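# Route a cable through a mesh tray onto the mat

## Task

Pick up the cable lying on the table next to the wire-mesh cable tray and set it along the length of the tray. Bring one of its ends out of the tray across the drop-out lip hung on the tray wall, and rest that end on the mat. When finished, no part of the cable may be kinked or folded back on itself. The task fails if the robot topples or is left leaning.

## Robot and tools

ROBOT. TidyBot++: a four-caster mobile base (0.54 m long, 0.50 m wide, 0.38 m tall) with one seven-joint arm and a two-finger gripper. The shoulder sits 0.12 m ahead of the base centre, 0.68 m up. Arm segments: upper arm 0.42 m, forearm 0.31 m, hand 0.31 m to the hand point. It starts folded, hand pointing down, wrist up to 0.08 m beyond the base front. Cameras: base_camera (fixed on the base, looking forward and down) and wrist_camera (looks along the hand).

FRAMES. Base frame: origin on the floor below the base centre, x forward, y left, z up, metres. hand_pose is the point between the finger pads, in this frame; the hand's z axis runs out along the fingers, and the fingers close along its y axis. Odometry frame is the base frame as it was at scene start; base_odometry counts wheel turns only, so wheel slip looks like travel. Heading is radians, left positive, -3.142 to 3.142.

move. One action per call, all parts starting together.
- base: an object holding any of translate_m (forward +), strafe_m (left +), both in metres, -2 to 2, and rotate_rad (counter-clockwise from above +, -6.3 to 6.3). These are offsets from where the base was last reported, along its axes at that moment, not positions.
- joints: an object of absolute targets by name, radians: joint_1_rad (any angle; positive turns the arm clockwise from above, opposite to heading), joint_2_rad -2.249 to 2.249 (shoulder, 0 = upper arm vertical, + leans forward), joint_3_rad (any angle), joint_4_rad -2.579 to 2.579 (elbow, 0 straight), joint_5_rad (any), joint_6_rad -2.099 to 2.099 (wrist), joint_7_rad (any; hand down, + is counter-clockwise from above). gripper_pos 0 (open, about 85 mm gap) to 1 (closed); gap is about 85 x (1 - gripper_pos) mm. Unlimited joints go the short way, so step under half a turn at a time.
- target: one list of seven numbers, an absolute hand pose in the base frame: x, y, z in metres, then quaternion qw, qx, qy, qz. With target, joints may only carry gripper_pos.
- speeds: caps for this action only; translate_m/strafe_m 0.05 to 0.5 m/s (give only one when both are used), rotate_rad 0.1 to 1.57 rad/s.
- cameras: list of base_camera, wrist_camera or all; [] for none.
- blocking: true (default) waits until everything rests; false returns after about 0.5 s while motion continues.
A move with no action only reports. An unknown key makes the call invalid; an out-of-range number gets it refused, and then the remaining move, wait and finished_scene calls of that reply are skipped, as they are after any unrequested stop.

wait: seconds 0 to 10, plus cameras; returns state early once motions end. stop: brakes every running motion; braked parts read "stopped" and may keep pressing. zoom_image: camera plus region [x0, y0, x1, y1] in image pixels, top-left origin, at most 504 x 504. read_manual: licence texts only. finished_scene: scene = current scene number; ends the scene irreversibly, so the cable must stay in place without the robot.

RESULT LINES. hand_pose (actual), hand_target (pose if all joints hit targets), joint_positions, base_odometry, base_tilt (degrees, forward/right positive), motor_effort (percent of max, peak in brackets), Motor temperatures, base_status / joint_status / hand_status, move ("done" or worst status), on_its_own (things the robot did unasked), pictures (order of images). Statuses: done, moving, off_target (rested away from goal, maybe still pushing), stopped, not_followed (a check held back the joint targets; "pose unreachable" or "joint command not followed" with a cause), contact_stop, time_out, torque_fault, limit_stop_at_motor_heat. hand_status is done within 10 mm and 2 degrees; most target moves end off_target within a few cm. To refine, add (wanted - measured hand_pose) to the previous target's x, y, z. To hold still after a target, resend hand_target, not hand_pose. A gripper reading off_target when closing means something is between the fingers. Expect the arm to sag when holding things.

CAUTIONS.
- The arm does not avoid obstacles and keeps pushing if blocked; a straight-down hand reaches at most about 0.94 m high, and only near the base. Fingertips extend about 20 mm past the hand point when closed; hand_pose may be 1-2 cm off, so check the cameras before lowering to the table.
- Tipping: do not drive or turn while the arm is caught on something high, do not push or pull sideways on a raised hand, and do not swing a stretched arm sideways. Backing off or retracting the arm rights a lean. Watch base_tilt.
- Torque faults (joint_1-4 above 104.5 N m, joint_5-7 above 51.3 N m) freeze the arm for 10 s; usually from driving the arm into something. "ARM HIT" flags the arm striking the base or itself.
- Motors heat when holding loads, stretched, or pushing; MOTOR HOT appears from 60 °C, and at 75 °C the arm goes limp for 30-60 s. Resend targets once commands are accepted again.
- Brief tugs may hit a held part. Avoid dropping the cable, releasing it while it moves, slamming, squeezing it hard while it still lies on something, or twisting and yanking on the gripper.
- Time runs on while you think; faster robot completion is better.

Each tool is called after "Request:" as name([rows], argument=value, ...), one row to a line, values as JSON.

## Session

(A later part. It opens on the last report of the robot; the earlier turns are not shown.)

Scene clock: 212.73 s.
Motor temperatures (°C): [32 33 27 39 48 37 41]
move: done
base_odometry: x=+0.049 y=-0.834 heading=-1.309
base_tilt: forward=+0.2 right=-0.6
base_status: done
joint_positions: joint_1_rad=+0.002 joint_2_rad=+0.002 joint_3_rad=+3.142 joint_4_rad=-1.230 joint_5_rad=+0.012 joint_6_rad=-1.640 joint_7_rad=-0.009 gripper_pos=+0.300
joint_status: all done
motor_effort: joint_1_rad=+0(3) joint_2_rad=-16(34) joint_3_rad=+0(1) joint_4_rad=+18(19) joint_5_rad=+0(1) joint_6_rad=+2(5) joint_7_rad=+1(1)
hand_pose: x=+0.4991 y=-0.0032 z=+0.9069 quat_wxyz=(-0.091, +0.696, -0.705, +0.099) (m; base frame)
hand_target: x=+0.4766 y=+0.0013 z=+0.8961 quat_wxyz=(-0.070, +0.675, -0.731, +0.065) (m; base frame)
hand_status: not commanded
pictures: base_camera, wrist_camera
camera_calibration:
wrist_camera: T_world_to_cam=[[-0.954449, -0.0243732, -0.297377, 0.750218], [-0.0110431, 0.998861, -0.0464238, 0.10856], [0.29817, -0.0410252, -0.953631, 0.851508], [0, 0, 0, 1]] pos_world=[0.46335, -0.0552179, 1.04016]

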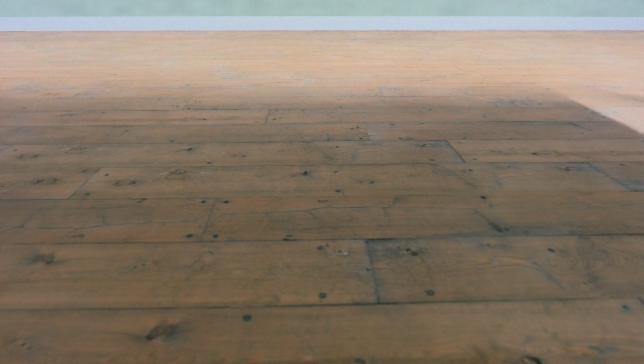

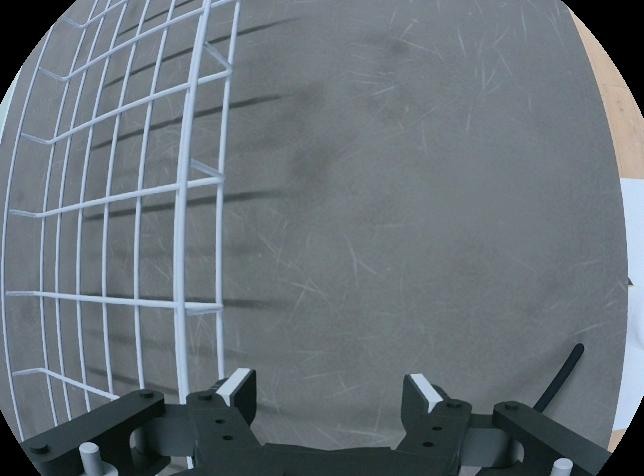

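Request:
move(base={"strafe_m":0.2}, joints={"joint_1_rad":0.0,"joint_2_rad":-0.05,"joint_4_rad":-1.25,"joint_6_rad":-1.8,"joint_7_rad":-0.08}, cameras=["wrist_camera"])

Scene clock: 221.70 s.
Motor temperatures (°C): [32 33 27 39 48 37 41]
move: done
base_odometry: x=+0.242 y=-0.782 heading=-1.310
base_tilt: forward=+0.1 right=-0.6
base_status: done
joint_positions: joint_1_rad=+0.000 joint_2_rad=-0.048 joint_3_rad=+3.141 joint_4_rad=-1.234 joint_5_rad=+0.012 joint_6_rad=-1.745 joint_7_rad=-0.009 gripper_pos=+0.300
joint_status: all done
motor_effort: joint_1_rad=-1(3) joint_2_rad=-13(18) joint_3_rad=+1(2) joint_4_rad=+17(18) joint_5_rad=+0(2) joint_6_rad=+2(4) joint_7_rad=+0(1)
hand_pose: x=+0.4551 y=-0.0021 z=+0.9158 quat_wxyz=(-0.071, +0.699, -0.707, +0.078) (m; base frame)
hand_target: x=+0.4349 y=+0.0013 z=+0.9078 quat_wxyz=(-0.052, +0.677, -0.733, +0.048) (m; base frame)
hand_status: not commanded
pictures: wrist_camera
camera_calibration:
wrist_camera: T_world_to_cam=[[-0.970128, -0.0259392, -0.241201, 0.666513], [-0.015471, 0.998858, -0.0451938, 0.108235], [0.242098, -0.0401122, -0.969422, 0.913127], [0, 0, 0, 1]] pos_world=[0.427212, -0.0541949, 1.05086]

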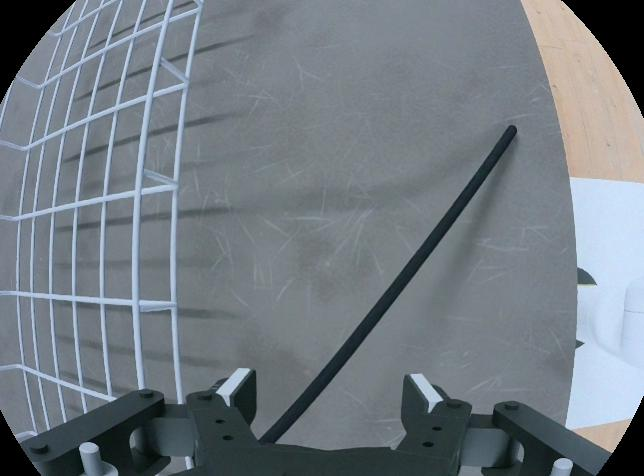

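Request:
move(joints={"joint_1_rad":0.0,"joint_2_rad":0.05,"joint_4_rad":-1.46,"joint_6_rad":-1.62,"joint_7_rad":-0.74,"gripper_pos":0.2}, cameras=["wrist_camera"])

Scene clock: 235.80 s.
Motor temperatures (°C): [32 33 27 39 48 37 41]
move: done
base_odometry: x=+0.242 y=-0.782 heading=-1.310
base_tilt: forward=+0.1 right=-0.6
base_status: not commanded
joint_positions: joint_1_rad=+0.000 joint_2_rad=+0.051 joint_3_rad=+3.141 joint_4_rad=-1.446 joint_5_rad=+0.012 joint_6_rad=-1.674 joint_7_rad=-0.665 gripper_pos=+0.200
joint_status: all done
motor_effort: joint_1_rad=+0(2) joint_2_rad=-17(20) joint_3_rad=+0(1) joint_4_rad=+16(18) joint_5_rad=+1(1) joint_6_rad=+0(2) joint_7_rad=-1(2)
hand_pose: x=+0.4449 y=-0.0022 z=+0.8141 quat_wxyz=(+0.016, +0.438, -0.899, -0.001) (m; base frame)
hand_target: x=+0.4574 y=+0.0013 z=+0.8099 quat_wxyz=(-0.005, +0.404, -0.915, +0.002) (m; base frame)
hand_status: not commanded
pictures: wrist_camera
camera_calibration:
wrist_camera: T_world_to_cam=[[-0.808811, 0.587828, -0.0168091, 0.378987], [0.587748, 0.807097, -0.0560956, -0.156364], [-0.019408, -0.0552503, -0.998284, 0.956863], [0, 0, 0, 1]] pos_world=[0.417002, -0.0437113, 0.95282]

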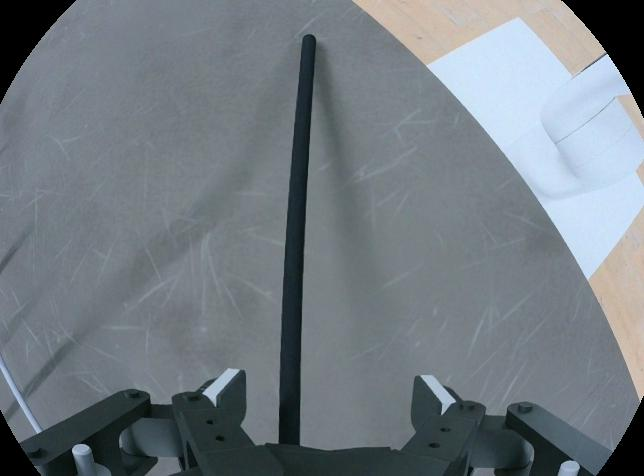

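Request:
move(joints={"joint_2_rad":0.09,"joint_4_rad":-1.59,"joint_6_rad":-1.40}, cameras=["wrist_camera"])

Request:
move(joints={"gripper_pos":0.97}, cameras=["wrist_camera"])

Scene clock: 245.90 s.
Motor temperatures (°C): [32 33 27 39 48 37 41]
move: done
base_odometry: x=+0.242 y=-0.782 heading=-1.310
base_tilt: forward=+0.1 right=-0.6
base_status: not commanded
joint_positions: joint_1_rad=+0.000 joint_2_rad=+0.088 joint_3_rad=+3.141 joint_4_rad=-1.575 joint_5_rad=+0.012 joint_6_rad=-1.462 joint_7_rad=-0.668 gripper_pos=+0.200
joint_status: all done
motor_effort: joint_1_rad=+0(1) joint_2_rad=-19(21) joint_3_rad=-1(1) joint_4_rad=+17(18) joint_5_rad=+1(1) joint_6_rad=+0(1) joint_7_rad=+0(1)
hand_pose: x=+0.4743 y=-0.0021 z=+0.7609 quat_wxyz=(-0.005, +0.437, -0.899, +0.009) (m; base frame)
hand_target: x=+0.4885 y=+0.0013 z=+0.7559 quat_wxyz=(-0.028, +0.403, -0.915, +0.012) (m; base frame)
hand_status: not commanded
pictures: wrist_camera
camera_calibration:
wrist_camera: T_world_to_cam=[[-0.807026, 0.588034, -0.0540817, 0.429366], [0.589912, 0.806952, -0.0288378, -0.198423], [0.0266837, -0.0551763, -0.99812, 0.882284], [0, 0, 0, 1]] pos_world=[0.440019, -0.043683, 0.898124]

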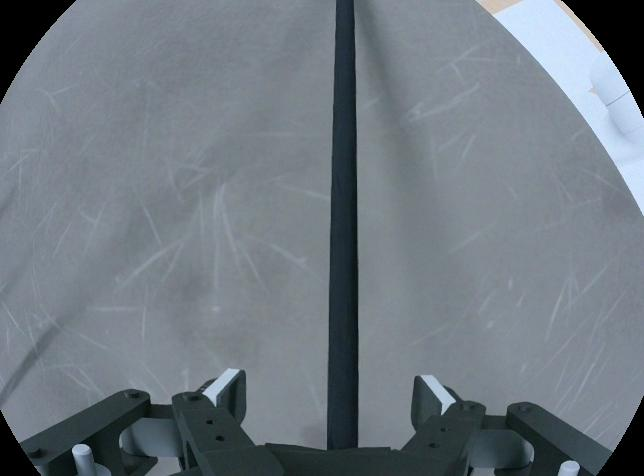

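Scene clock: 246.87 s.
Motor temperatures (°C): [32 33 27 39 48 37 41]
move: off_target
base_odometry: x=+0.242 y=-0.782 heading=-1.310
base_tilt: forward=+0.1 right=-0.6
base_status: not commanded
joint_positions: joint_1_rad=+0.000 joint_2_rad=+0.088 joint_3_rad=+3.141 joint_4_rad=-1.575 joint_5_rad=+0.012 joint_6_rad=-1.461 joint_7_rad=-0.668 gripper_pos=+0.940
joint_status: gripper_pos off_target (ended at +0.940, target +0.970)
motor_effort: joint_1_rad=+0(1) joint_2_rad=-19(19) joint_3_rad=+0(1) joint_4_rad=+17(18) joint_5_rad=+0(1) joint_6_rad=+0(1) joint_7_rad=+0(1)
hand_pose: x=+0.4746 y=-0.0021 z=+0.7609 quat_wxyz=(-0.005, +0.437, -0.899, +0.009) (m; base frame)
hand_target: x=+0.4885 y=+0.0013 z=+0.7559 quat_wxyz=(-0.028, +0.403, -0.915, +0.012) (m; base frame)
hand_status: not commanded
pictures: wrist_camera
camera_calibration:
wrist_camera: T_world_to_cam=[[-0.806974, 0.588023, -0.0549646, 0.430288], [0.589933, 0.80696, -0.0281895, -0.199127], [0.0277782, -0.0551736, -0.99809, 0.881739], [0, 0, 0, 1]] pos_world=[0.44021, -0.0436829, 0.898093]

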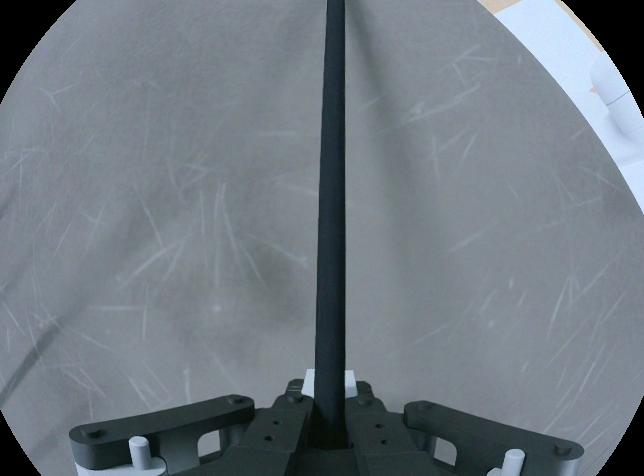

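Request:
move(joints={"joint_2_rad":0.05,"joint_4_rad":-1.10,"joint_6_rad":-1.85}, cameras=[])

Request:
move(joints={"joint_2_rad":0.45,"joint_4_rad":-0.70,"joint_6_rad":-1.40,"joint_7_rad":-0.08}, cameras=["wrist_camera"])

Request:
move(joints={"joint_2_rad":0.455,"joint_4_rad":-1.0,"joint_6_rad":-1.10}, cameras=["wrist_camera"])

Scene clock: 254.90 s.
Motor temperatures (°C): [32 33 27 39 48 37 41]
move: done
base_odometry: x=+0.242 y=-0.782 heading=-1.310
base_tilt: forward=+0.1 right=-0.6
base_status: not commanded
joint_positions: joint_1_rad=+0.000 joint_2_rad=+0.060 joint_3_rad=+3.141 joint_4_rad=-1.121 joint_5_rad=+0.012 joint_6_rad=-1.788 joint_7_rad=-0.668 gripper_pos=+0.940
joint_status: all done
motor_effort: joint_1_rad=-1(1) joint_2_rad=-18(21) joint_3_rad=+0(1) joint_4_rad=+17(19) joint_5_rad=+1(1) joint_6_rad=+2(3) joint_7_rad=+0(1)
hand_pose: x=+0.4884 y=-0.0020 z=+0.9146 quat_wxyz=(-0.075, +0.433, -0.897, +0.043) (m; base frame)
hand_target: x=+0.4709 y=+0.0013 z=+0.9223 quat_wxyz=(-0.065, +0.403, -0.913, +0.029) (m; base frame)
hand_status: not commanded
pictures: none
No camera images: "cameras" was empty.

Scene clock: 256.80 s.
Motor temperatures (°C): [32 33 27 39 48 37 41]
move: done
base_odometry: x=+0.242 y=-0.782 heading=-1.310
base_tilt: forward=+0.1 right=-0.6
base_status: not commanded
joint_positions: joint_1_rad=-0.001 joint_2_rad=+0.456 joint_3_rad=+3.141 joint_4_rad=-0.723 joint_5_rad=+0.012 joint_6_rad=-1.465 joint_7_rad=-0.156 gripper_pos=+0.940
joint_status: all done
motor_effort: joint_1_rad=-1(2) joint_2_rad=-33(36) joint_3_rad=-2(2) joint_4_rad=+19(20) joint_5_rad=+0(1) joint_6_rad=+4(5) joint_7_rad=+0(2)
hand_pose: x=+0.7433 y=-0.0018 z=+0.9059 quat_wxyz=(-0.183, +0.630, -0.737, +0.164) (m; base frame)
hand_target: x=+0.7626 y=+0.0013 z=+0.9307 quat_wxyz=(-0.214, +0.649, -0.703, +0.198) (m; base frame)
hand_status: not commanded
pictures: wrist_camera
camera_calibration:
wrist_camera: T_world_to_cam=[[-0.855966, 0.117073, -0.503604, 1.09685], [0.123296, 0.992146, 0.02108, -0.0512763], [0.502116, -0.0440485, -0.863678, 0.544705], [0, 0, 0, 1]] pos_world=[0.671686, -0.0535445, 1.02391]

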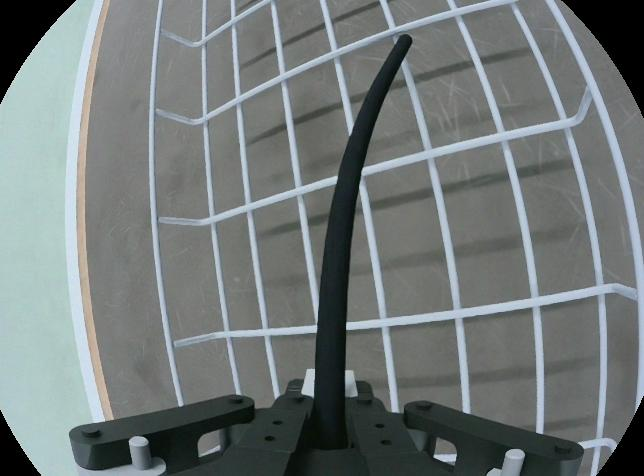

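Scene clock: 258.20 s.
Motor temperatures (°C): [32 33 27 39 48 37 41]
move: done
base_odometry: x=+0.242 y=-0.782 heading=-1.310
base_tilt: forward=+0.1 right=-0.6
base_status: not commanded
joint_positions: joint_1_rad=-0.004 joint_2_rad=+0.454 joint_3_rad=+3.141 joint_4_rad=-0.982 joint_5_rad=+0.012 joint_6_rad=-1.166 joint_7_rad=-0.152 gripper_pos=+0.940
joint_status: all done
motor_effort: joint_1_rad=-1(2) joint_2_rad=-34(35) joint_3_rad=+0(2) joint_4_rad=+19(21) joint_5_rad=+1(2) joint_6_rad=+5(6) joint_7_rad=+0(1)
hand_pose: x=+0.7749 y=+0.0007 z=+0.8350 quat_wxyz=(-0.199, +0.630, -0.729, +0.178) (m; base frame)
hand_target: x=+0.7885 y=+0.0013 z=+0.8368 quat_wxyz=(-0.212, +0.649, -0.703, +0.196) (m; base frame)
hand_status: not commanded
pictures: wrist_camera
camera_calibration:
wrist_camera: T_world_to_cam=[[-0.835031, 0.10744, -0.539611, 1.10177], [0.112585, 0.993363, 0.0235632, -0.0499013], [0.538561, -0.0410763, -0.841585, 0.421075], [0, 0, 0, 1]] pos_world=[0.698853, -0.0515081, 0.950072]

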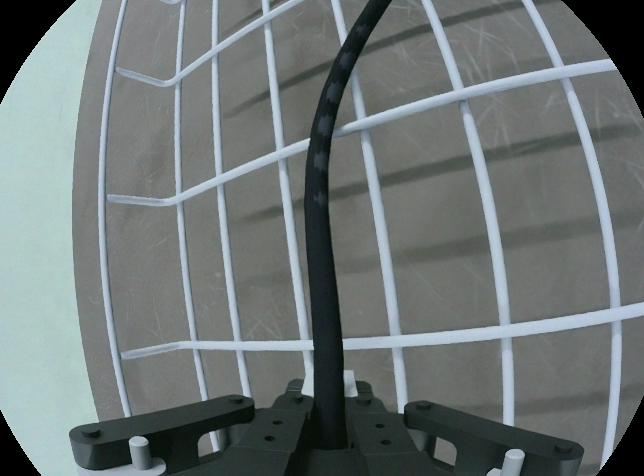

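Request:
move(joints={"joint_2_rad":0.46,"joint_4_rad":-1.10,"joint_6_rad":-0.98}, cameras=[])

Request:
move(joints={"gripper_pos":0.7}, cameras=[])

Request:
move(joints={"gripper_pos":0.3}, cameras=[])

Request:
move(joints={"joint_2_rad":0.40,"joint_4_rad":-0.80,"joint_6_rad":-1.45}, cameras=[])

Request:
move(joints={"joint_2_rad":0.0,"joint_4_rad":-0.9,"joint_6_rad":-1.8}, cameras=["wrist_camera"])

Scene clock: 267.80 s.
Motor temperatures (°C): [32 33 27 39 48 37 41]
move: done
base_odometry: x=+0.242 y=-0.782 heading=-1.310
base_tilt: forward=+0.1 right=-0.6
base_status: not commanded
joint_positions: joint_1_rad=-0.004 joint_2_rad=+0.456 joint_3_rad=+3.141 joint_4_rad=-1.080 joint_5_rad=+0.012 joint_6_rad=-1.042 joint_7_rad=-0.152 gripper_pos=+0.940
joint_status: all done
motor_effort: joint_1_rad=+1(1) joint_2_rad=-34(35) joint_3_rad=+1(2) joint_4_rad=+19(21) joint_5_rad=+1(2) joint_6_rad=+5(6) joint_7_rad=+0(1)
hand_pose: x=+0.7846 y=+0.0010 z=+0.8074 quat_wxyz=(-0.208, +0.629, -0.726, +0.185) (m; base frame)
hand_target: x=+0.7963 y=+0.0013 z=+0.8056 quat_wxyz=(-0.218, +0.648, -0.702, +0.201) (m; base frame)
hand_status: not commanded
pictures: none
No camera images: "cameras" was empty.

Scene clock: 268.47 s.
Motor temperatures (°C): [32 33 27 39 48 37 41]
move: done
base_odometry: x=+0.242 y=-0.782 heading=-1.310
base_tilt: forward=+0.1 right=-0.6
base_status: not commanded
joint_positions: joint_1_rad=-0.003 joint_2_rad=+0.456 joint_3_rad=+3.141 joint_4_rad=-1.081 joint_5_rad=+0.012 joint_6_rad=-1.031 joint_7_rad=-0.152 gripper_pos=+0.700
joint_status: all done
motor_effort: joint_1_rad=-1(1) joint_2_rad=-33(35) joint_3_rad=+1(1) joint_4_rad=+19(21) joint_5_rad=+1(2) joint_6_rad=+4(5) joint_7_rad=+0(1)
hand_pose: x=+0.7874 y=+0.0007 z=+0.8089 quat_wxyz=(-0.211, +0.627, -0.725, +0.188) (m; base frame)
hand_target: x=+0.7963 y=+0.0013 z=+0.8056 quat_wxyz=(-0.218, +0.648, -0.702, +0.201) (m; base frame)
hand_status: not commanded
pictures: none
No camera images: "cameras" was empty.

Scene clock: 269.23 s.
Motor temperatures (°C): [32 33 27 39 48 37 41]
move: done
base_odometry: x=+0.242 y=-0.782 heading=-1.310
base_tilt: forward=+0.1 right=-0.6
base_status: not commanded
joint_positions: joint_1_rad=+0.000 joint_2_rad=+0.461 joint_3_rad=+3.141 joint_4_rad=-1.080 joint_5_rad=+0.012 joint_6_rad=-0.973 joint_7_rad=-0.151 gripper_pos=+0.301
joint_status: all done
motor_effort: joint_1_rad=-3(4) joint_2_rad=-37(37) joint_3_rad=-3(3) joint_4_rad=+15(17) joint_5_rad=-1(1) joint_6_rad=-3(5) joint_7_rad=+0(1)
hand_pose: x=+0.8031 y=-0.0015 z=+0.8161 quat_wxyz=(-0.230, +0.621, -0.720, +0.206) (m; base frame)
hand_target: x=+0.7963 y=+0.0013 z=+0.8056 quat_wxyz=(-0.218, +0.648, -0.702, +0.201) (m; base frame)
hand_status: not commanded
pictures: none
No camera images: "cameras" was empty.

Scene clock: 270.93 s.
Motor temperatures (°C): [32 33 27 39 48 37 41]
move: done
base_odometry: x=+0.242 y=-0.782 heading=-1.310
base_tilt: forward=+0.1 right=-0.6
base_status: not commanded
joint_positions: joint_1_rad=+0.000 joint_2_rad=+0.398 joint_3_rad=+3.141 joint_4_rad=-0.815 joint_5_rad=+0.012 joint_6_rad=-1.390 joint_7_rad=-0.151 gripper_pos=+0.300
joint_status: all done
motor_effort: joint_1_rad=-1(3) joint_2_rad=-31(39) joint_3_rad=+0(3) joint_4_rad=+19(22) joint_5_rad=+0(1) joint_6_rad=+4(6) joint_7_rad=+0(1)
hand_pose: x=+0.7363 y=-0.0019 z=+0.9127 quat_wxyz=(-0.198, +0.628, -0.731, +0.178) (m; base frame)
hand_target: x=+0.7228 y=+0.0013 z=+0.9088 quat_wxyz=(-0.179, +0.658, -0.713, +0.165) (m; base frame)
hand_status: not commanded
pictures: none
No camera images: "cameras" was empty.

Scene clock: 272.77 s.
Motor temperatures (°C): [32 33 27 39 48 37 41]
move: done
base_odometry: x=+0.242 y=-0.782 heading=-1.310
base_tilt: forward=+0.1 right=-0.6
base_status: not commanded
joint_positions: joint_1_rad=+0.000 joint_2_rad=-0.003 joint_3_rad=+3.141 joint_4_rad=-0.882 joint_5_rad=+0.012 joint_6_rad=-1.740 joint_7_rad=-0.151 gripper_pos=+0.300
joint_status: all done
motor_effort: joint_1_rad=-1(1) joint_2_rad=-14(34) joint_3_rad=+0(2) joint_4_rad=+15(20) joint_5_rad=+0(1) joint_6_rad=+3(6) joint_7_rad=+0(1)
hand_pose: x=+0.5152 y=-0.0020 z=+1.0335 quat_wxyz=(-0.192, +0.628, -0.734, +0.173) (m; base frame)
hand_target: x=+0.4983 y=+0.0013 z=+1.0165 quat_wxyz=(-0.161, +0.662, -0.717, +0.149) (m; base frame)
hand_status: not commanded
pictures: wrist_camera
camera_calibration:
wrist_camera: T_world_to_cam=[[-0.842793, 0.115589, -0.52568, 0.98192], [0.121566, 0.99231, 0.0232925, -0.0269642], [0.52433, -0.0442743, -0.850364, 0.744291], [0, 0, 0, 1]] pos_world=[0.440579, -0.0537891, 1.14972]

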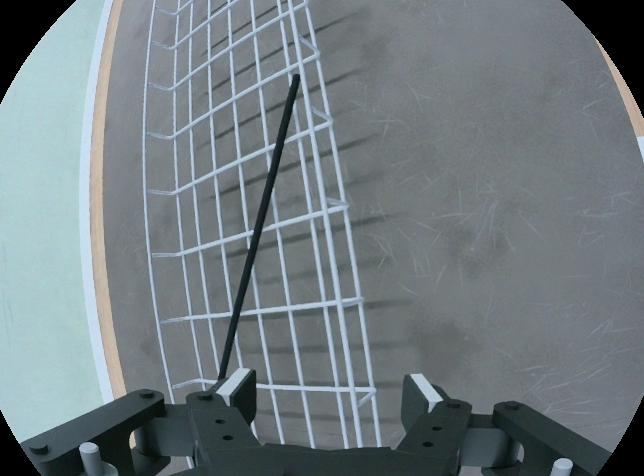

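Request:
zoom_image(camera="wrist_camera", region=[200, 40, 400, 240])

Scaled by 2.520.

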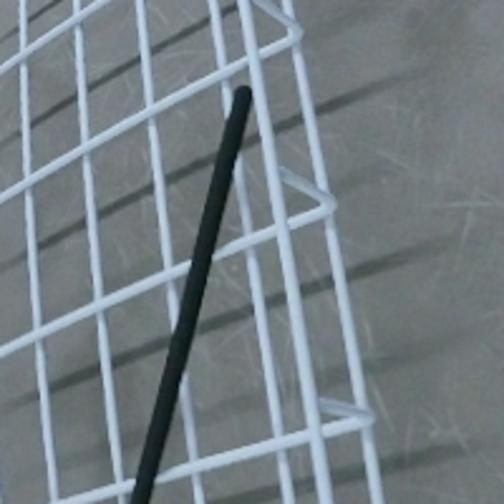

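Request:
move(base={"translate_m":-0.5}, joints={"joint_2_rad":-0.35,"joint_4_rad":-1.4,"joint_6_rad":-1.6}, cameras=["base_camera"])

Request:
move(base={"strafe_m":2.0}, cameras=["base_camera"])

Scene clock: 297.93 s.
Motor temperatures (°C): [32 33 27 39 48 37 41]
move: done
base_odometry: x=+0.113 y=-0.299 heading=-1.310
base_tilt: forward=+0.1 right=-0.6
base_status: done
joint_positions: joint_1_rad=+0.000 joint_2_rad=-0.357 joint_3_rad=+3.141 joint_4_rad=-1.380 joint_5_rad=+0.012 joint_6_rad=-1.661 joint_7_rad=-0.151 gripper_pos=+0.300
joint_status: all done
motor_effort: joint_1_rad=-1(1) joint_2_rad=-3(18) joint_3_rad=+1(1) joint_4_rad=+17(18) joint_5_rad=+0(1) joint_6_rad=+3(5) joint_7_rad=+0(1)
hand_pose: x=+0.3778 y=-0.0021 z=+0.9602 quat_wxyz=(-0.168, +0.634, -0.740, +0.152) (m; base frame)
hand_target: x=+0.3943 y=+0.0013 z=+0.9590 quat_wxyz=(-0.179, +0.658, -0.713, +0.165) (m; base frame)
hand_status: not commanded
pictures: base_camera

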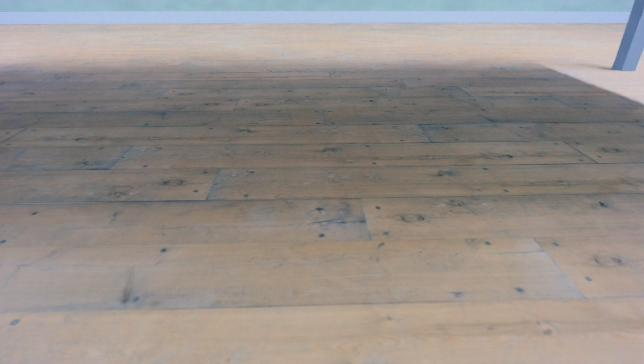

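Scene clock: 303.17 s.
Motor temperatures (°C): [32 33 27 39 48 37 41]
move: done
base_odometry: x=+2.045 y=+0.217 heading=-1.310
base_tilt: forward=+0.1 right=-0.6
base_status: done
joint_positions: joint_1_rad=+0.000 joint_2_rad=-0.356 joint_3_rad=+3.141 joint_4_rad=-1.381 joint_5_rad=+0.012 joint_6_rad=-1.661 joint_7_rad=-0.151 gripper_pos=+0.300
joint_status: not commanded
motor_effort: joint_1_rad=-1(2) joint_2_rad=-2(4) joint_3_rad=+0(3) joint_4_rad=+16(18) joint_5_rad=+0(1) joint_6_rad=+4(5) joint_7_rad=-1(1)
hand_pose: x=+0.3781 y=-0.0023 z=+0.9597 quat_wxyz=(-0.167, +0.634, -0.740, +0.152) (m; base frame)
hand_target: x=+0.3943 y=+0.0013 z=+0.9590 quat_wxyz=(-0.179, +0.658, -0.713, +0.165) (m; base frame)
hand_status: not commanded
pictures: base_camera

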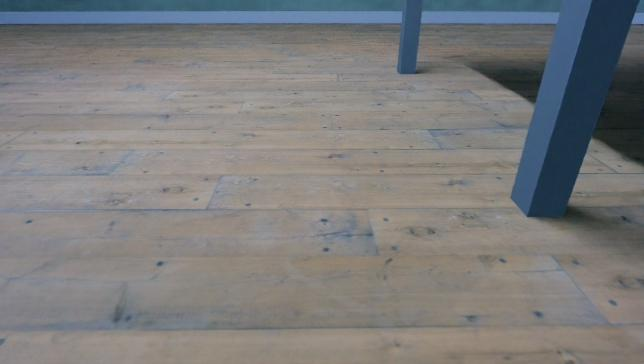

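Request:
move(base={"translate_m":2.0,"strafe_m":0.1}, cameras=["base_camera"])

Request:
move(base={"translate_m":0.55,"strafe_m":0.15,"rotate_rad":3.1416}, joints={"joint_2_rad":-0.15,"joint_4_rad":-1.2,"joint_6_rad":-1.3,"joint_7_rad":1.57}, cameras=["base_camera","wrist_camera"])

Scene clock: 319.80 s.
Motor temperatures (°C): [32 32 27 38 48 37 41]
move: done
base_odometry: x=+2.658 y=-1.689 heading=-1.310
base_tilt: forward=+0.1 right=-0.6
base_status: done
joint_positions: joint_1_rad=+0.000 joint_2_rad=-0.348 joint_3_rad=+3.141 joint_4_rad=-1.383 joint_5_rad=+0.012 joint_6_rad=-1.657 joint_7_rad=-0.151 gripper_pos=+0.300
joint_status: not commanded
motor_effort: joint_1_rad=-1(1) joint_2_rad=-3(6) joint_3_rad=+0(1) joint_4_rad=+17(18) joint_5_rad=+0(1) joint_6_rad=+4(5) joint_7_rad=+0(1)
hand_pose: x=+0.3813 y=-0.0023 z=+0.9575 quat_wxyz=(-0.165, +0.634, -0.740, +0.150) (m; base frame)
hand_target: x=+0.3943 y=+0.0013 z=+0.9590 quat_wxyz=(-0.179, +0.658, -0.713, +0.165) (m; base frame)
hand_status: not commanded
pictures: base_camera

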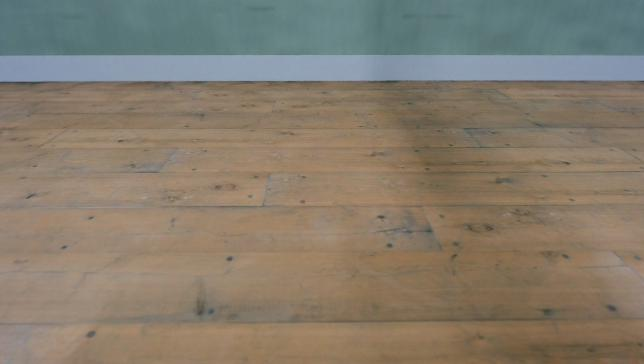

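Scene clock: 323.63 s.
Motor temperatures (°C): [32 32 27 38 48 37 41]
move: done
base_odometry: x=+2.945 y=-2.182 heading=+1.831
base_tilt: forward=+0.2 right=-0.6
base_status: done
joint_positions: joint_1_rad=-0.002 joint_2_rad=-0.145 joint_3_rad=+3.139 joint_4_rad=-1.218 joint_5_rad=+0.012 joint_6_rad=-1.357 joint_7_rad=+1.498 gripper_pos=+0.300
joint_status: all done
motor_effort: joint_1_rad=-1(2) joint_2_rad=-12(15) joint_3_rad=+0(2) joint_4_rad=+19(20) joint_5_rad=+0(2) joint_6_rad=+6(7) joint_7_rad=+0(2)
hand_pose: x=+0.5375 y=-0.0003 z=+1.0125 quat_wxyz=(-0.007, +0.937, -0.033, +0.348) (m; base frame)
hand_target: x=+0.5503 y=+0.0013 z=+1.0355 quat_wxyz=(+0.000, +0.923, +0.000, +0.386) (m; base frame)
hand_status: not commanded
pictures: base_camera, wrist_camera
camera_calibration:
wrist_camera: T_world_to_cam=[[-0.00765248, -0.999236, -0.0383324, 0.0468369], [-0.737545, 0.0315257, -0.674562, 1.13714], [0.675255, 0.0231098, -0.737222, 0.519166], [0, 0, 0, 1]] pos_world=[0.488481, -0.00104588, 1.15161]

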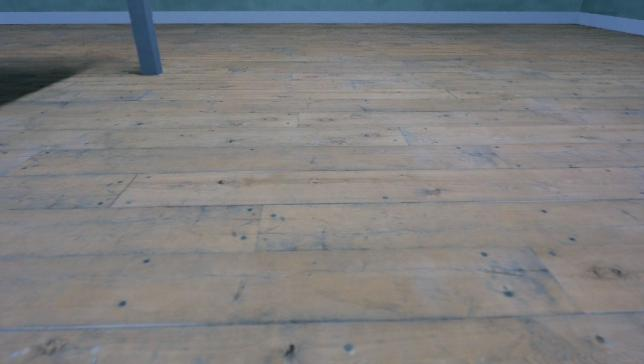

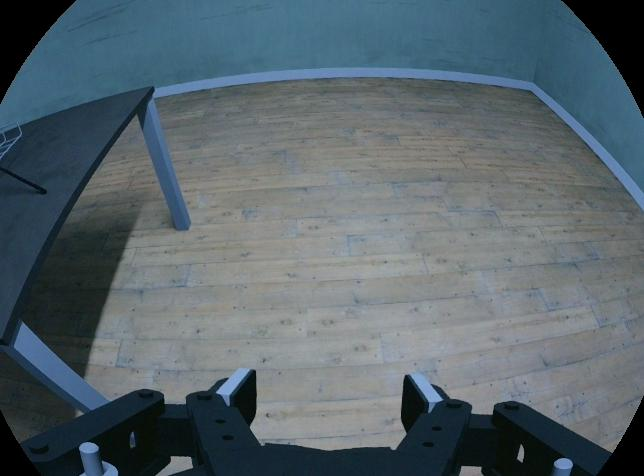

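Request:
move(base={"strafe_m":0.957,"translate_m":0.1}, joints={"joint_2_rad":-0.35,"joint_4_rad":-1.2,"joint_6_rad":-1.2}, cameras=["wrist_camera"])

Scene clock: 335.40 s.
Motor temperatures (°C): [32 32 27 39 48 37 41]
move: done
base_odometry: x=+1.994 y=-2.332 heading=+1.832
base_tilt: forward=+0.1 right=-0.6
base_status: done
joint_positions: joint_1_rad=-0.002 joint_2_rad=-0.354 joint_3_rad=+3.140 joint_4_rad=-1.211 joint_5_rad=+0.012 joint_6_rad=-1.263 joint_7_rad=+1.498 gripper_pos=+0.300
joint_status: all done
motor_effort: joint_1_rad=-1(2) joint_2_rad=-3(14) joint_3_rad=+1(2) joint_4_rad=+18(20) joint_5_rad=+0(1) joint_6_rad=+7(8) joint_7_rad=-1(1)
hand_pose: x=+0.4763 y=-0.0008 z=+1.1199 quat_wxyz=(-0.012, +0.872, -0.031, +0.489) (m; base frame)
hand_target: x=+0.4871 y=+0.0013 z=+1.1410 quat_wxyz=(+0.000, +0.855, +0.000, +0.519) (m; base frame)
hand_status: not commanded
pictures: wrist_camera
camera_calibration:
wrist_camera: T_world_to_cam=[[0.00436076, -0.999224, -0.0391558, 0.0451903], [-0.496393, 0.0318282, -0.867514, 1.26569], [0.868087, 0.0232197, -0.495869, 0.277495], [0, 0, 0, 1]] pos_world=[0.387194, -0.00157291, 1.23738]

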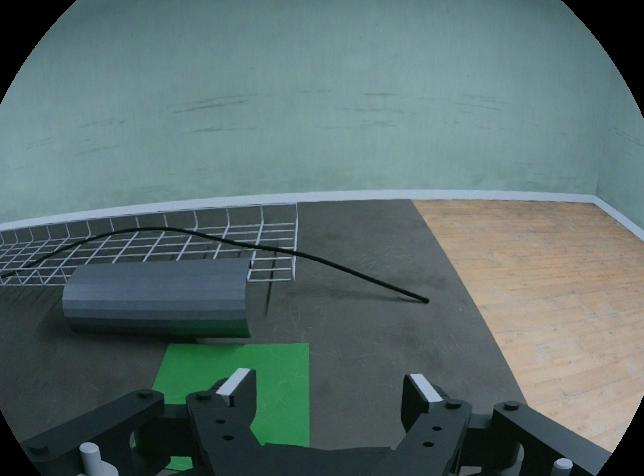

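Request:
move(base={"strafe_m":0.1,"translate_m":0.42}, joints={"joint_1_rad":0.2,"joint_2_rad":-0.35,"joint_4_rad":-1.4,"joint_6_rad":-1.6,"joint_7_rad":1.57}, cameras=["wrist_camera"])

Scene clock: 349.07 s.
Motor temperatures (°C): [32 32 27 39 48 37 41]
move: done
base_odometry: x=+1.789 y=-1.952 heading=+1.833
base_tilt: forward=+0.1 right=-0.6
base_status: done
joint_positions: joint_1_rad=+0.190 joint_2_rad=-0.345 joint_3_rad=+3.140 joint_4_rad=-1.387 joint_5_rad=+0.012 joint_6_rad=-1.543 joint_7_rad=+1.498 gripper_pos=+0.300
joint_status: all done
motor_effort: joint_1_rad=-1(2) joint_2_rad=-4(7) joint_3_rad=+0(2) joint_4_rad=+18(20) joint_5_rad=+0(1) joint_6_rad=+5(9) joint_7_rad=+0(1)
hand_pose: x=+0.4068 y=-0.0571 z=+0.9723 quat_wxyz=(+0.022, +0.953, -0.126, +0.274) (m; base frame)
hand_target: x=+0.3891 y=-0.0534 z=+0.9590 quat_wxyz=(+0.024, +0.965, -0.097, +0.242) (m; base frame)
hand_status: not commanded
pictures: wrist_camera
camera_calibration:
wrist_camera: T_world_to_cam=[[-0.206531, -0.977753, -0.0366521, 0.0680427], [-0.810713, 0.191979, -0.553072, 0.9362], [0.547805, -0.0845123, -0.832327, 0.717178], [0, 0, 0, 1]] pos_world=[0.380168, -0.0525917, 1.11721]

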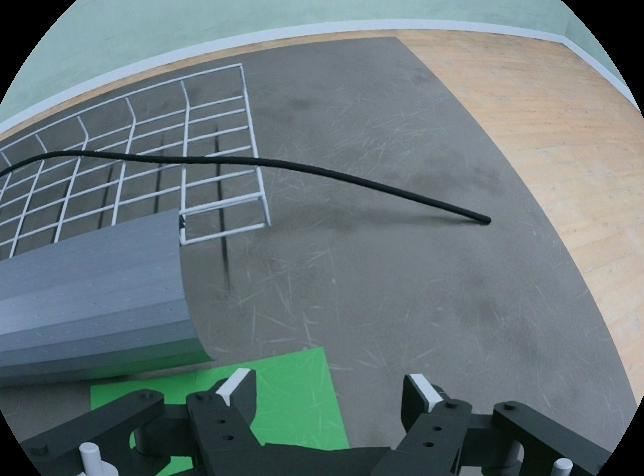

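Request:
move(joints={"joint_1_rad":0.49,"joint_2_rad":0.344,"joint_4_rad":-1.105,"joint_6_rad":-1.15,"joint_7_rad":3.24,"gripper_pos":0.2}, cameras=["wrist_camera"])

Scene clock: 377.67 s.
Motor temperatures (°C): [32 32 27 39 48 37 41]
move: done
base_odometry: x=+1.789 y=-1.952 heading=+1.833
base_tilt: forward=+0.1 right=-0.5
base_status: not commanded
joint_positions: joint_1_rad=+0.481 joint_2_rad=+0.347 joint_3_rad=+3.140 joint_4_rad=-1.125 joint_5_rad=+0.012 joint_6_rad=-1.213 joint_7_rad=+3.165 gripper_pos=+0.200
joint_status: all done
motor_effort: joint_1_rad=-1(2) joint_2_rad=-30(33) joint_3_rad=-1(2) joint_4_rad=+19(21) joint_5_rad=+0(1) joint_6_rad=+3(6) joint_7_rad=+0(2)
hand_pose: x=+0.6443 y=-0.2756 z=+0.8289 quat_wxyz=(+0.198, +0.826, +0.516, +0.110) (m; base frame)
hand_target: x=+0.6620 y=-0.2881 z=+0.8495 quat_wxyz=(+0.236, +0.801, +0.536, +0.126) (m; base frame)
hand_status: not commanded
pictures: wrist_camera
camera_calibration:
wrist_camera: T_world_to_cam=[[0.836592, -0.364313, 0.409132, -0.974384], [-0.40379, -0.914784, 0.0110956, 0.0565536], [0.370226, -0.174486, -0.912408, 0.605246], [0, 0, 0, 1]] pos_world=[0.61392, -0.19764, 0.950256]

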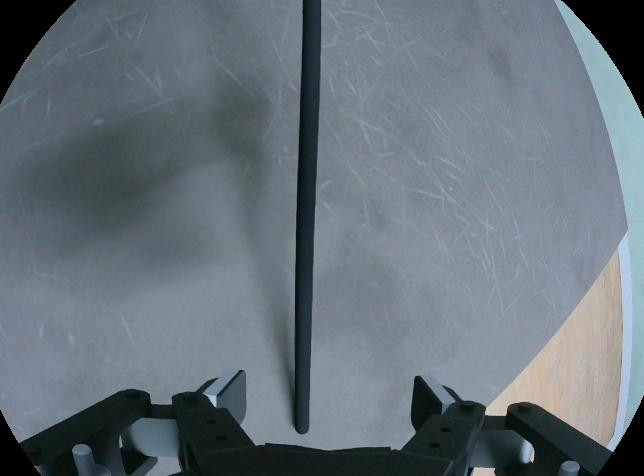

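Request:
move(joints={"joint_1_rad":0.54,"joint_2_rad":0.325,"joint_4_rad":-1.445,"joint_6_rad":-0.80,"joint_7_rad":3.29}, cameras=["wrist_camera"])

Scene clock: 388.87 s.
Motor temperatures (°C): [32 32 27 39 48 37 41]
move: done
base_odometry: x=+1.789 y=-1.952 heading=+1.833
base_tilt: forward=+0.2 right=-0.6
base_status: not commanded
joint_positions: joint_1_rad=+0.528 joint_2_rad=+0.328 joint_3_rad=+3.140 joint_4_rad=-1.425 joint_5_rad=+0.012 joint_6_rad=-0.863 joint_7_rad=+3.217 gripper_pos=+0.200
joint_status: all done
motor_effort: joint_1_rad=+0(2) joint_2_rad=-29(32) joint_3_rad=+1(1) joint_4_rad=+19(21) joint_5_rad=+0(1) joint_6_rad=+4(5) joint_7_rad=-1(2)
hand_pose: x=+0.6377 y=-0.3032 z=+0.7542 quat_wxyz=(+0.232, +0.817, +0.515, +0.116) (m; base frame)
hand_target: x=+0.6437 y=-0.3129 z=+0.7565 quat_wxyz=(+0.255, +0.797, +0.533, +0.120) (m; base frame)
hand_status: not commanded
pictures: wrist_camera
camera_calibration:
wrist_camera: T_world_to_cam=[[0.816428, -0.337587, 0.468487, -0.972105], [-0.402034, -0.914683, 0.0415088, 0.00550776], [0.414504, -0.222237, -0.882495, 0.469458], [0, 0, 0, 1]] pos_world=[0.601275, -0.218802, 0.869484]

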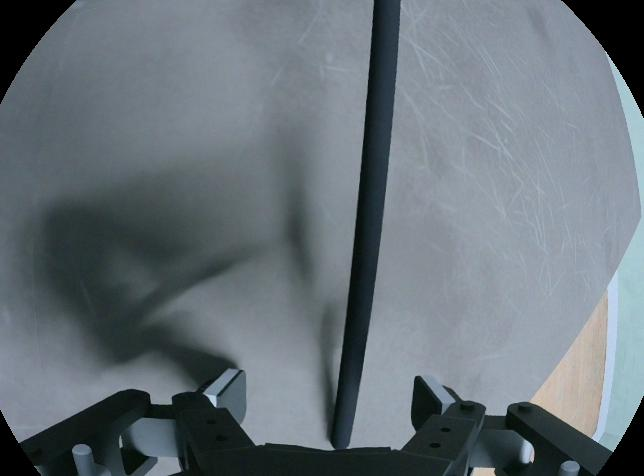

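Request:
move(joints={"gripper_pos":0.97}, cameras=["wrist_camera"])

Scene clock: 394.97 s.
Motor temperatures (°C): [32 32 27 39 48 37 41]
move: done
base_odometry: x=+1.789 y=-1.952 heading=+1.833
base_tilt: forward=+0.1 right=-0.6
base_status: not commanded
joint_positions: joint_1_rad=+0.528 joint_2_rad=+0.328 joint_3_rad=+3.140 joint_4_rad=-1.426 joint_5_rad=+0.012 joint_6_rad=-0.859 joint_7_rad=+3.218 gripper_pos=+0.970
joint_status: all done
motor_effort: joint_1_rad=+0(1) joint_2_rad=-28(30) joint_3_rad=+0(1) joint_4_rad=+19(20) joint_5_rad=+0(0) joint_6_rad=+4(5) joint_7_rad=-1(1)
hand_pose: x=+0.6384 y=-0.3038 z=+0.7545 quat_wxyz=(+0.234, +0.816, +0.515, +0.117) (m; base frame)
hand_target: x=+0.6437 y=-0.3129 z=+0.7565 quat_wxyz=(+0.255, +0.797, +0.533, +0.120) (m; base frame)
hand_status: not commanded
pictures: wrist_camera
camera_calibration:
wrist_camera: T_world_to_cam=[[0.815083, -0.33659, 0.471536, -0.974177], [-0.402077, -0.914636, 0.0421371, 0.00474161], [0.417101, -0.223939, -0.880839, 0.465937], [0, 0, 0, 1]] pos_world=[0.601599, -0.21922, 0.869576]

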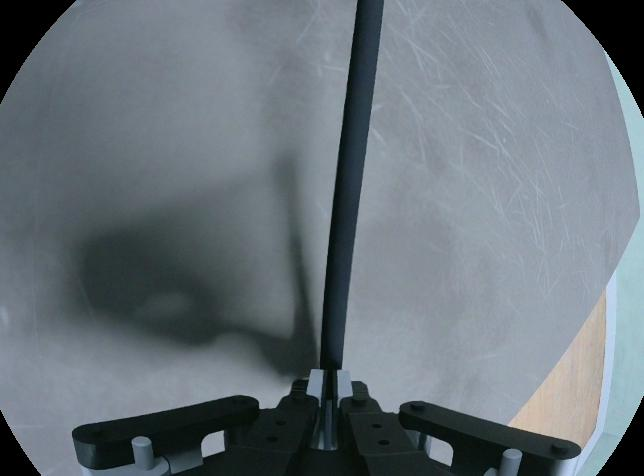

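Request:
move(joints={"gripper_pos":0.5}, cameras=[])

Request:
move(joints={"joint_1_rad":0.495,"joint_2_rad":0.34,"joint_4_rad":-1.46,"joint_6_rad":-0.775}, cameras=["wrist_camera"])

Scene clock: 404.13 s.
Motor temperatures (°C): [32 32 27 39 48 37 41]
move: done
base_odometry: x=+1.789 y=-1.952 heading=+1.833
base_tilt: forward=+0.1 right=-0.6
base_status: not commanded
joint_positions: joint_1_rad=+0.529 joint_2_rad=+0.328 joint_3_rad=+3.140 joint_4_rad=-1.427 joint_5_rad=+0.012 joint_6_rad=-0.859 joint_7_rad=+3.218 gripper_pos=+0.500
joint_status: all done
motor_effort: joint_1_rad=-1(1) joint_2_rad=-29(30) joint_3_rad=+0(1) joint_4_rad=+19(20) joint_5_rad=+0(0) joint_6_rad=+4(5) joint_7_rad=+0(1)
hand_pose: x=+0.6380 y=-0.3037 z=+0.7541 quat_wxyz=(+0.234, +0.816, +0.515, +0.117) (m; base frame)
hand_target: x=+0.6437 y=-0.3129 z=+0.7565 quat_wxyz=(+0.255, +0.797, +0.533, +0.120) (m; base frame)
hand_status: not commanded
pictures: none
No camera images: "cameras" was empty.

Scene clock: 404.87 s.
Motor temperatures (°C): [32 32 27 39 48 37 41]
move: done
base_odometry: x=+1.789 y=-1.952 heading=+1.833
base_tilt: forward=+0.1 right=-0.6
base_status: not commanded
joint_positions: joint_1_rad=+0.498 joint_2_rad=+0.329 joint_3_rad=+3.140 joint_4_rad=-1.438 joint_5_rad=+0.012 joint_6_rad=-0.833 joint_7_rad=+3.218 gripper_pos=+0.500
joint_status: all done
motor_effort: joint_1_rad=-1(3) joint_2_rad=-29(30) joint_3_rad=+0(3) joint_4_rad=+19(21) joint_5_rad=+0(1) joint_6_rad=+4(6) joint_7_rad=-1(1)
hand_pose: x=+0.6501 y=-0.2895 z=+0.7519 quat_wxyz=(+0.237, +0.807, +0.526, +0.123) (m; base frame)
hand_target: x=+0.6595 y=-0.2903 z=+0.7444 quat_wxyz=(+0.250, +0.786, +0.552, +0.125) (m; base frame)
hand_status: not commanded
pictures: wrist_camera
camera_calibration:
wrist_camera: T_world_to_cam=[[0.819803, -0.308787, 0.482259, -0.980749], [-0.374477, -0.926214, 0.0435338, 0.000301403], [0.433232, -0.216284, -0.874947, 0.449229], [0, 0, 0, 1]] pos_world=[0.609514, -0.205403, 0.866012]

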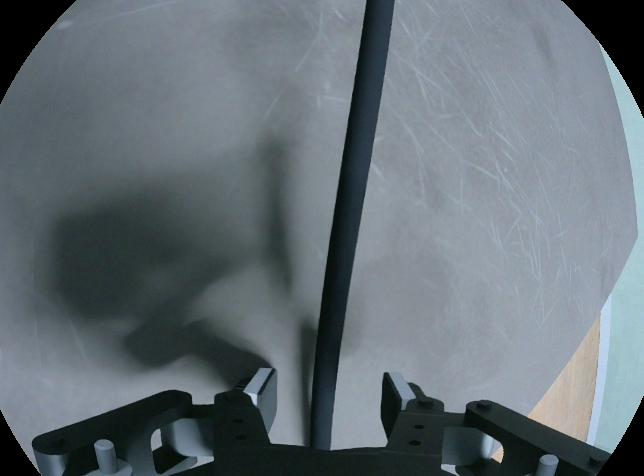

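Request:
move(joints={"joint_1_rad":0.485,"joint_2_rad":0.345,"joint_4_rad":-1.51,"joint_6_rad":-0.76}, cameras=[])

Request:
move(joints={"gripper_pos":0.97}, cameras=["wrist_camera"])

Scene clock: 409.87 s.
Motor temperatures (°C): [32 32 27 39 48 37 41]
move: off_target
base_odometry: x=+1.789 y=-1.952 heading=+1.833
base_tilt: forward=+0.1 right=-0.6
base_status: not commanded
joint_positions: joint_1_rad=+0.498 joint_2_rad=+0.318 joint_3_rad=+3.140 joint_4_rad=-1.464 joint_5_rad=+0.012 joint_6_rad=-0.800 joint_7_rad=+3.218 gripper_pos=+0.500
joint_status: joint_4_rad off_target (ended at -1.464, target -1.510); the others done
motor_effort: joint_1_rad=-2(3) joint_2_rad=-22(28) joint_3_rad=-1(2) joint_4_rad=+14(18) joint_5_rad=+0(1) joint_6_rad=+2(5) joint_7_rad=-1(1)
hand_pose: x=+0.6497 y=-0.2889 z=+0.7515 quat_wxyz=(+0.245, +0.805, +0.525, +0.128) (m; base frame)
hand_target: x=+0.6509 y=-0.2788 z=+0.7205 quat_wxyz=(+0.232, +0.787, +0.559, +0.118) (m; base frame)
hand_status: not commanded
pictures: none
No camera images: "cameras" was empty.

Scene clock: 410.67 s.
Motor temperatures (°C): [32 32 27 39 48 37 41]
move: off_target
base_odometry: x=+1.789 y=-1.952 heading=+1.833
base_tilt: forward=+0.1 right=-0.6
base_status: not commanded
joint_positions: joint_1_rad=+0.496 joint_2_rad=+0.320 joint_3_rad=+3.140 joint_4_rad=-1.477 joint_5_rad=+0.012 joint_6_rad=-0.800 joint_7_rad=+3.218 gripper_pos=+0.934
joint_status: gripper_pos off_target (ended at +0.934, target +0.970)
motor_effort: joint_1_rad=-1(1) joint_2_rad=-25(26) joint_3_rad=+0(1) joint_4_rad=+15(17) joint_5_rad=+0(1) joint_6_rad=+3(4) joint_7_rad=+0(1)
hand_pose: x=+0.6465 y=-0.2860 z=+0.7445 quat_wxyz=(+0.239, +0.806, +0.527, +0.124) (m; base frame)
hand_target: x=+0.6509 y=-0.2788 z=+0.7205 quat_wxyz=(+0.232, +0.787, +0.559, +0.118) (m; base frame)
hand_status: not commanded
pictures: wrist_camera
camera_calibration:
wrist_camera: T_world_to_cam=[[0.81933, -0.305748, 0.484991, -0.97398], [-0.372025, -0.92718, 0.043976, 0.000331877], [0.436228, -0.216459, -0.873413, 0.441985], [0, 0, 0, 1]] pos_world=[0.605328, -0.201813, 0.858392]

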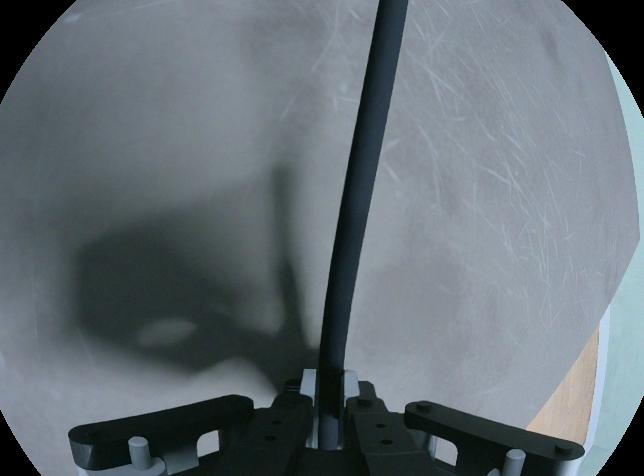

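Request:
move(joints={"joint_1_rad":0.48,"joint_2_rad":0.33,"joint_4_rad":-1.0,"joint_6_rad":-1.35}, cameras=[])

Request:
move(joints={"joint_1_rad":0.23,"joint_2_rad":0.2,"joint_4_rad":-0.92,"joint_6_rad":-1.84,"joint_7_rad":2.7}, cameras=["wrist_camera"])

Request:
move(joints={"joint_1_rad":-0.1,"joint_2_rad":0.057,"joint_4_rad":-1.06,"joint_6_rad":-1.98,"joint_7_rad":1.9}, cameras=["wrist_camera"])

Scene clock: 424.73 s.
Motor temperatures (°C): [32 33 27 39 48 37 41]
move: done
base_odometry: x=+1.789 y=-1.952 heading=+1.833
base_tilt: forward=+0.1 right=-0.5
base_status: not commanded
joint_positions: joint_1_rad=+0.492 joint_2_rad=+0.335 joint_3_rad=+3.140 joint_4_rad=-1.021 joint_5_rad=+0.012 joint_6_rad=-1.290 joint_7_rad=+3.218 gripper_pos=+0.934
joint_status: all done
motor_effort: joint_1_rad=-1(3) joint_2_rad=-30(33) joint_3_rad=+0(2) joint_4_rad=+19(22) joint_5_rad=-1(1) joint_6_rad=+4(6) joint_7_rad=+0(1)
hand_pose: x=+0.6414 y=-0.2819 z=+0.8723 quat_wxyz=(+0.218, +0.812, +0.530, +0.113) (m; base frame)
hand_target: x=+0.6343 y=-0.2668 z=+0.8761 quat_wxyz=(+0.204, +0.793, +0.565, +0.104) (m; base frame)
hand_status: not commanded
pictures: none
No camera images: "cameras" was empty.

Scene clock: 426.40 s.
Motor temperatures (°C): [32 33 27 39 48 37 41]
move: done
base_odometry: x=+1.789 y=-1.952 heading=+1.833
base_tilt: forward=+0.2 right=-0.5
base_status: not commanded
joint_positions: joint_1_rad=+0.240 joint_2_rad=+0.196 joint_3_rad=+3.144 joint_4_rad=-0.936 joint_5_rad=+0.012 joint_6_rad=-1.780 joint_7_rad=+2.774 gripper_pos=+0.934
joint_status: all done
motor_effort: joint_1_rad=-2(5) joint_2_rad=-22(32) joint_3_rad=-1(3) joint_4_rad=+16(20) joint_5_rad=-1(2) joint_6_rad=+3(5) joint_7_rad=-1(2)
hand_pose: x=+0.5432 y=-0.1071 z=+0.9250 quat_wxyz=(+0.080, +0.882, +0.458, +0.082) (m; base frame)
hand_target: x=+0.5309 y=-0.0951 z=+0.9250 quat_wxyz=(+0.057, +0.897, +0.433, +0.071) (m; base frame)
hand_status: not commanded
pictures: wrist_camera
camera_calibration:
wrist_camera: T_world_to_cam=[[0.820253, -0.540651, 0.186765, -0.672002], [-0.533362, -0.840895, -0.0917647, 0.342297], [0.206662, -0.024343, -0.978109, 0.925475], [0, 0, 0, 1]] pos_world=[0.542519, -0.0529538, 1.06213]

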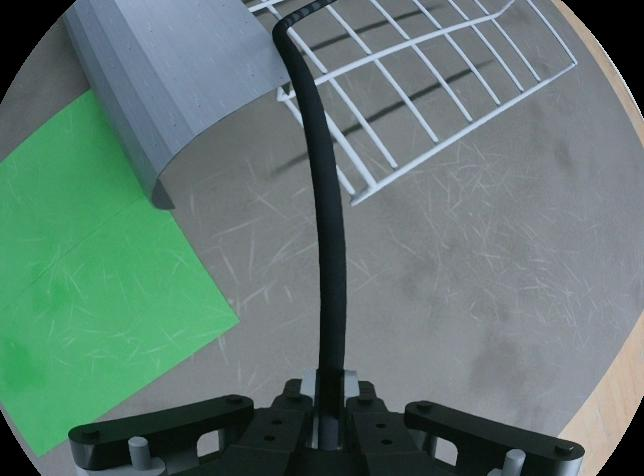

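Scene clock: 428.23 s.
Motor temperatures (°C): [32 33 27 39 48 37 41]
move: done
base_odometry: x=+1.789 y=-1.952 heading=+1.833
base_tilt: forward=+0.1 right=-0.6
base_status: not commanded
joint_positions: joint_1_rad=-0.089 joint_2_rad=+0.062 joint_3_rad=+3.144 joint_4_rad=-1.042 joint_5_rad=+0.012 joint_6_rad=-1.924 joint_7_rad=+1.976 gripper_pos=+0.934
joint_status: all done
motor_effort: joint_1_rad=-1(3) joint_2_rad=-16(24) joint_3_rad=+0(2) joint_4_rad=+16(18) joint_5_rad=+0(1) joint_6_rad=+2(4) joint_7_rad=-1(2)
hand_pose: x=+0.4601 y=+0.0276 z=+0.9339 quat_wxyz=(+0.015, +0.969, +0.241, +0.055) (m; base frame)
hand_target: x=+0.4377 y=+0.0333 z=+0.9287 quat_wxyz=(+0.003, +0.977, +0.213, +0.022) (m; base frame)
hand_status: not commanded
pictures: wrist_camera
camera_calibration:
wrist_camera: T_world_to_cam=[[0.499369, -0.866024, 0.0251676, -0.22513], [-0.85777, -0.498279, -0.126286, 0.58406], [0.121908, 0.0414754, -0.991675, 1.00451], [0, 0, 0, 1]] pos_world=[0.490955, 0.0543949, 1.07557]

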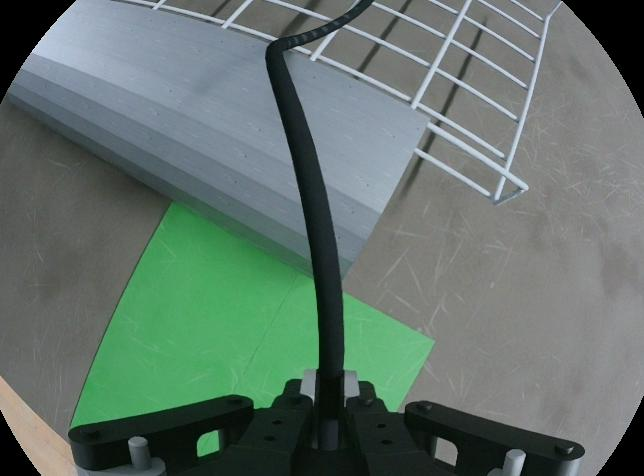

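Request:
move(joints={"joint_1_rad":-0.25,"joint_2_rad":-0.15,"joint_4_rad":-1.4,"joint_6_rad":-1.95,"joint_7_rad":1.9}, cameras=["wrist_camera"])

Scene clock: 443.00 s.
Motor temperatures (°C): [32 32 27 38 48 37 41]
move: done
base_odometry: x=+1.789 y=-1.952 heading=+1.833
base_tilt: forward=+0.1 right=-0.6
base_status: not commanded
joint_positions: joint_1_rad=-0.237 joint_2_rad=-0.142 joint_3_rad=+3.144 joint_4_rad=-1.380 joint_5_rad=+0.012 joint_6_rad=-1.925 joint_7_rad=+1.972 gripper_pos=+0.934
joint_status: all done
motor_effort: joint_1_rad=-1(2) joint_2_rad=-9(18) joint_3_rad=+0(1) joint_4_rad=+16(17) joint_5_rad=+0(1) joint_6_rad=-1(2) joint_7_rad=+0(3)
hand_pose: x=+0.3440 y=+0.0516 z=+0.8897 quat_wxyz=(+0.005, +0.950, +0.311, -0.012) (m; base frame)
hand_target: x=+0.3292 y=+0.0551 z=+0.8862 quat_wxyz=(-0.001, +0.958, +0.285, -0.029) (m; base frame)
hand_status: not commanded
pictures: wrist_camera
camera_calibration:
wrist_camera: T_world_to_cam=[[0.618185, -0.785367, -0.0323425, -0.139173], [-0.785852, -0.618401, -0.00404938, 0.363572], [-0.0168204, 0.0279197, -0.999469, 1.02922], [0, 0, 0, 1]] pos_world=[0.38906, 0.0867953, 1.02565]

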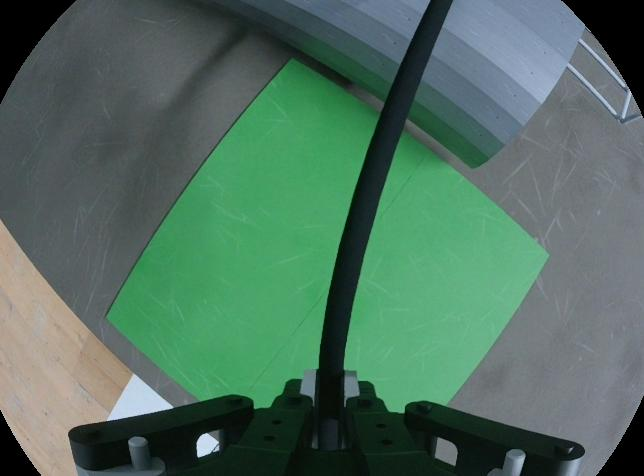

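Request:
move(joints={"joint_1_rad":-0.43,"joint_2_rad":-0.18,"joint_4_rad":-1.6,"joint_6_rad":-1.75,"joint_7_rad":1.70}, cameras=["wrist_camera"])

Scene clock: 457.30 s.
Motor temperatures (°C): [32 32 27 38 48 37 41]
move: done
base_odometry: x=+1.789 y=-1.952 heading=+1.833
base_tilt: forward=+0.1 right=-0.6
base_status: not commanded
joint_positions: joint_1_rad=-0.418 joint_2_rad=-0.166 joint_3_rad=+3.144 joint_4_rad=-1.581 joint_5_rad=+0.012 joint_6_rad=-1.807 joint_7_rad=+1.775 gripper_pos=+0.934
joint_status: all done
motor_effort: joint_1_rad=-1(2) joint_2_rad=-9(10) joint_3_rad=+0(1) joint_4_rad=+16(17) joint_5_rad=+0(0) joint_6_rad=-1(2) joint_7_rad=-1(1)
hand_pose: x=+0.3177 y=+0.0850 z=+0.8354 quat_wxyz=(+0.010, +0.952, +0.303, -0.039) (m; base frame)
hand_target: x=+0.3244 y=+0.0957 z=+0.8318 quat_wxyz=(+0.002, +0.961, +0.276, -0.014) (m; base frame)
hand_status: not commanded
pictures: wrist_camera
camera_calibration:
wrist_camera: T_world_to_cam=[[0.604579, -0.795515, -0.0405049, -0.0863571], [-0.793872, -0.605933, 0.0511174, 0.318729], [-0.0652079, 0.00125118, -0.997871, 0.989892], [0, 0, 0, 1]] pos_world=[0.369788, 0.123191, 0.967993]

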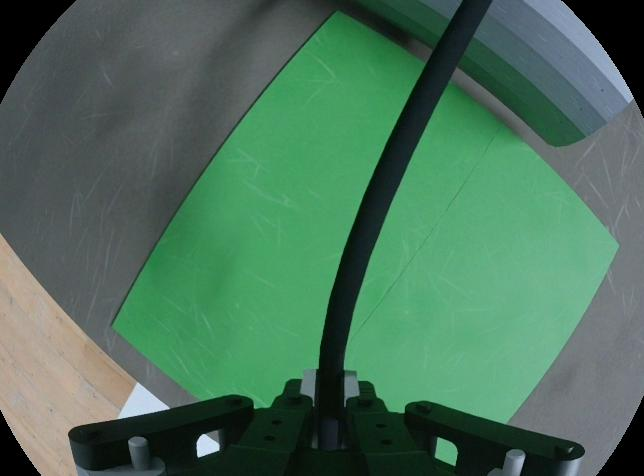

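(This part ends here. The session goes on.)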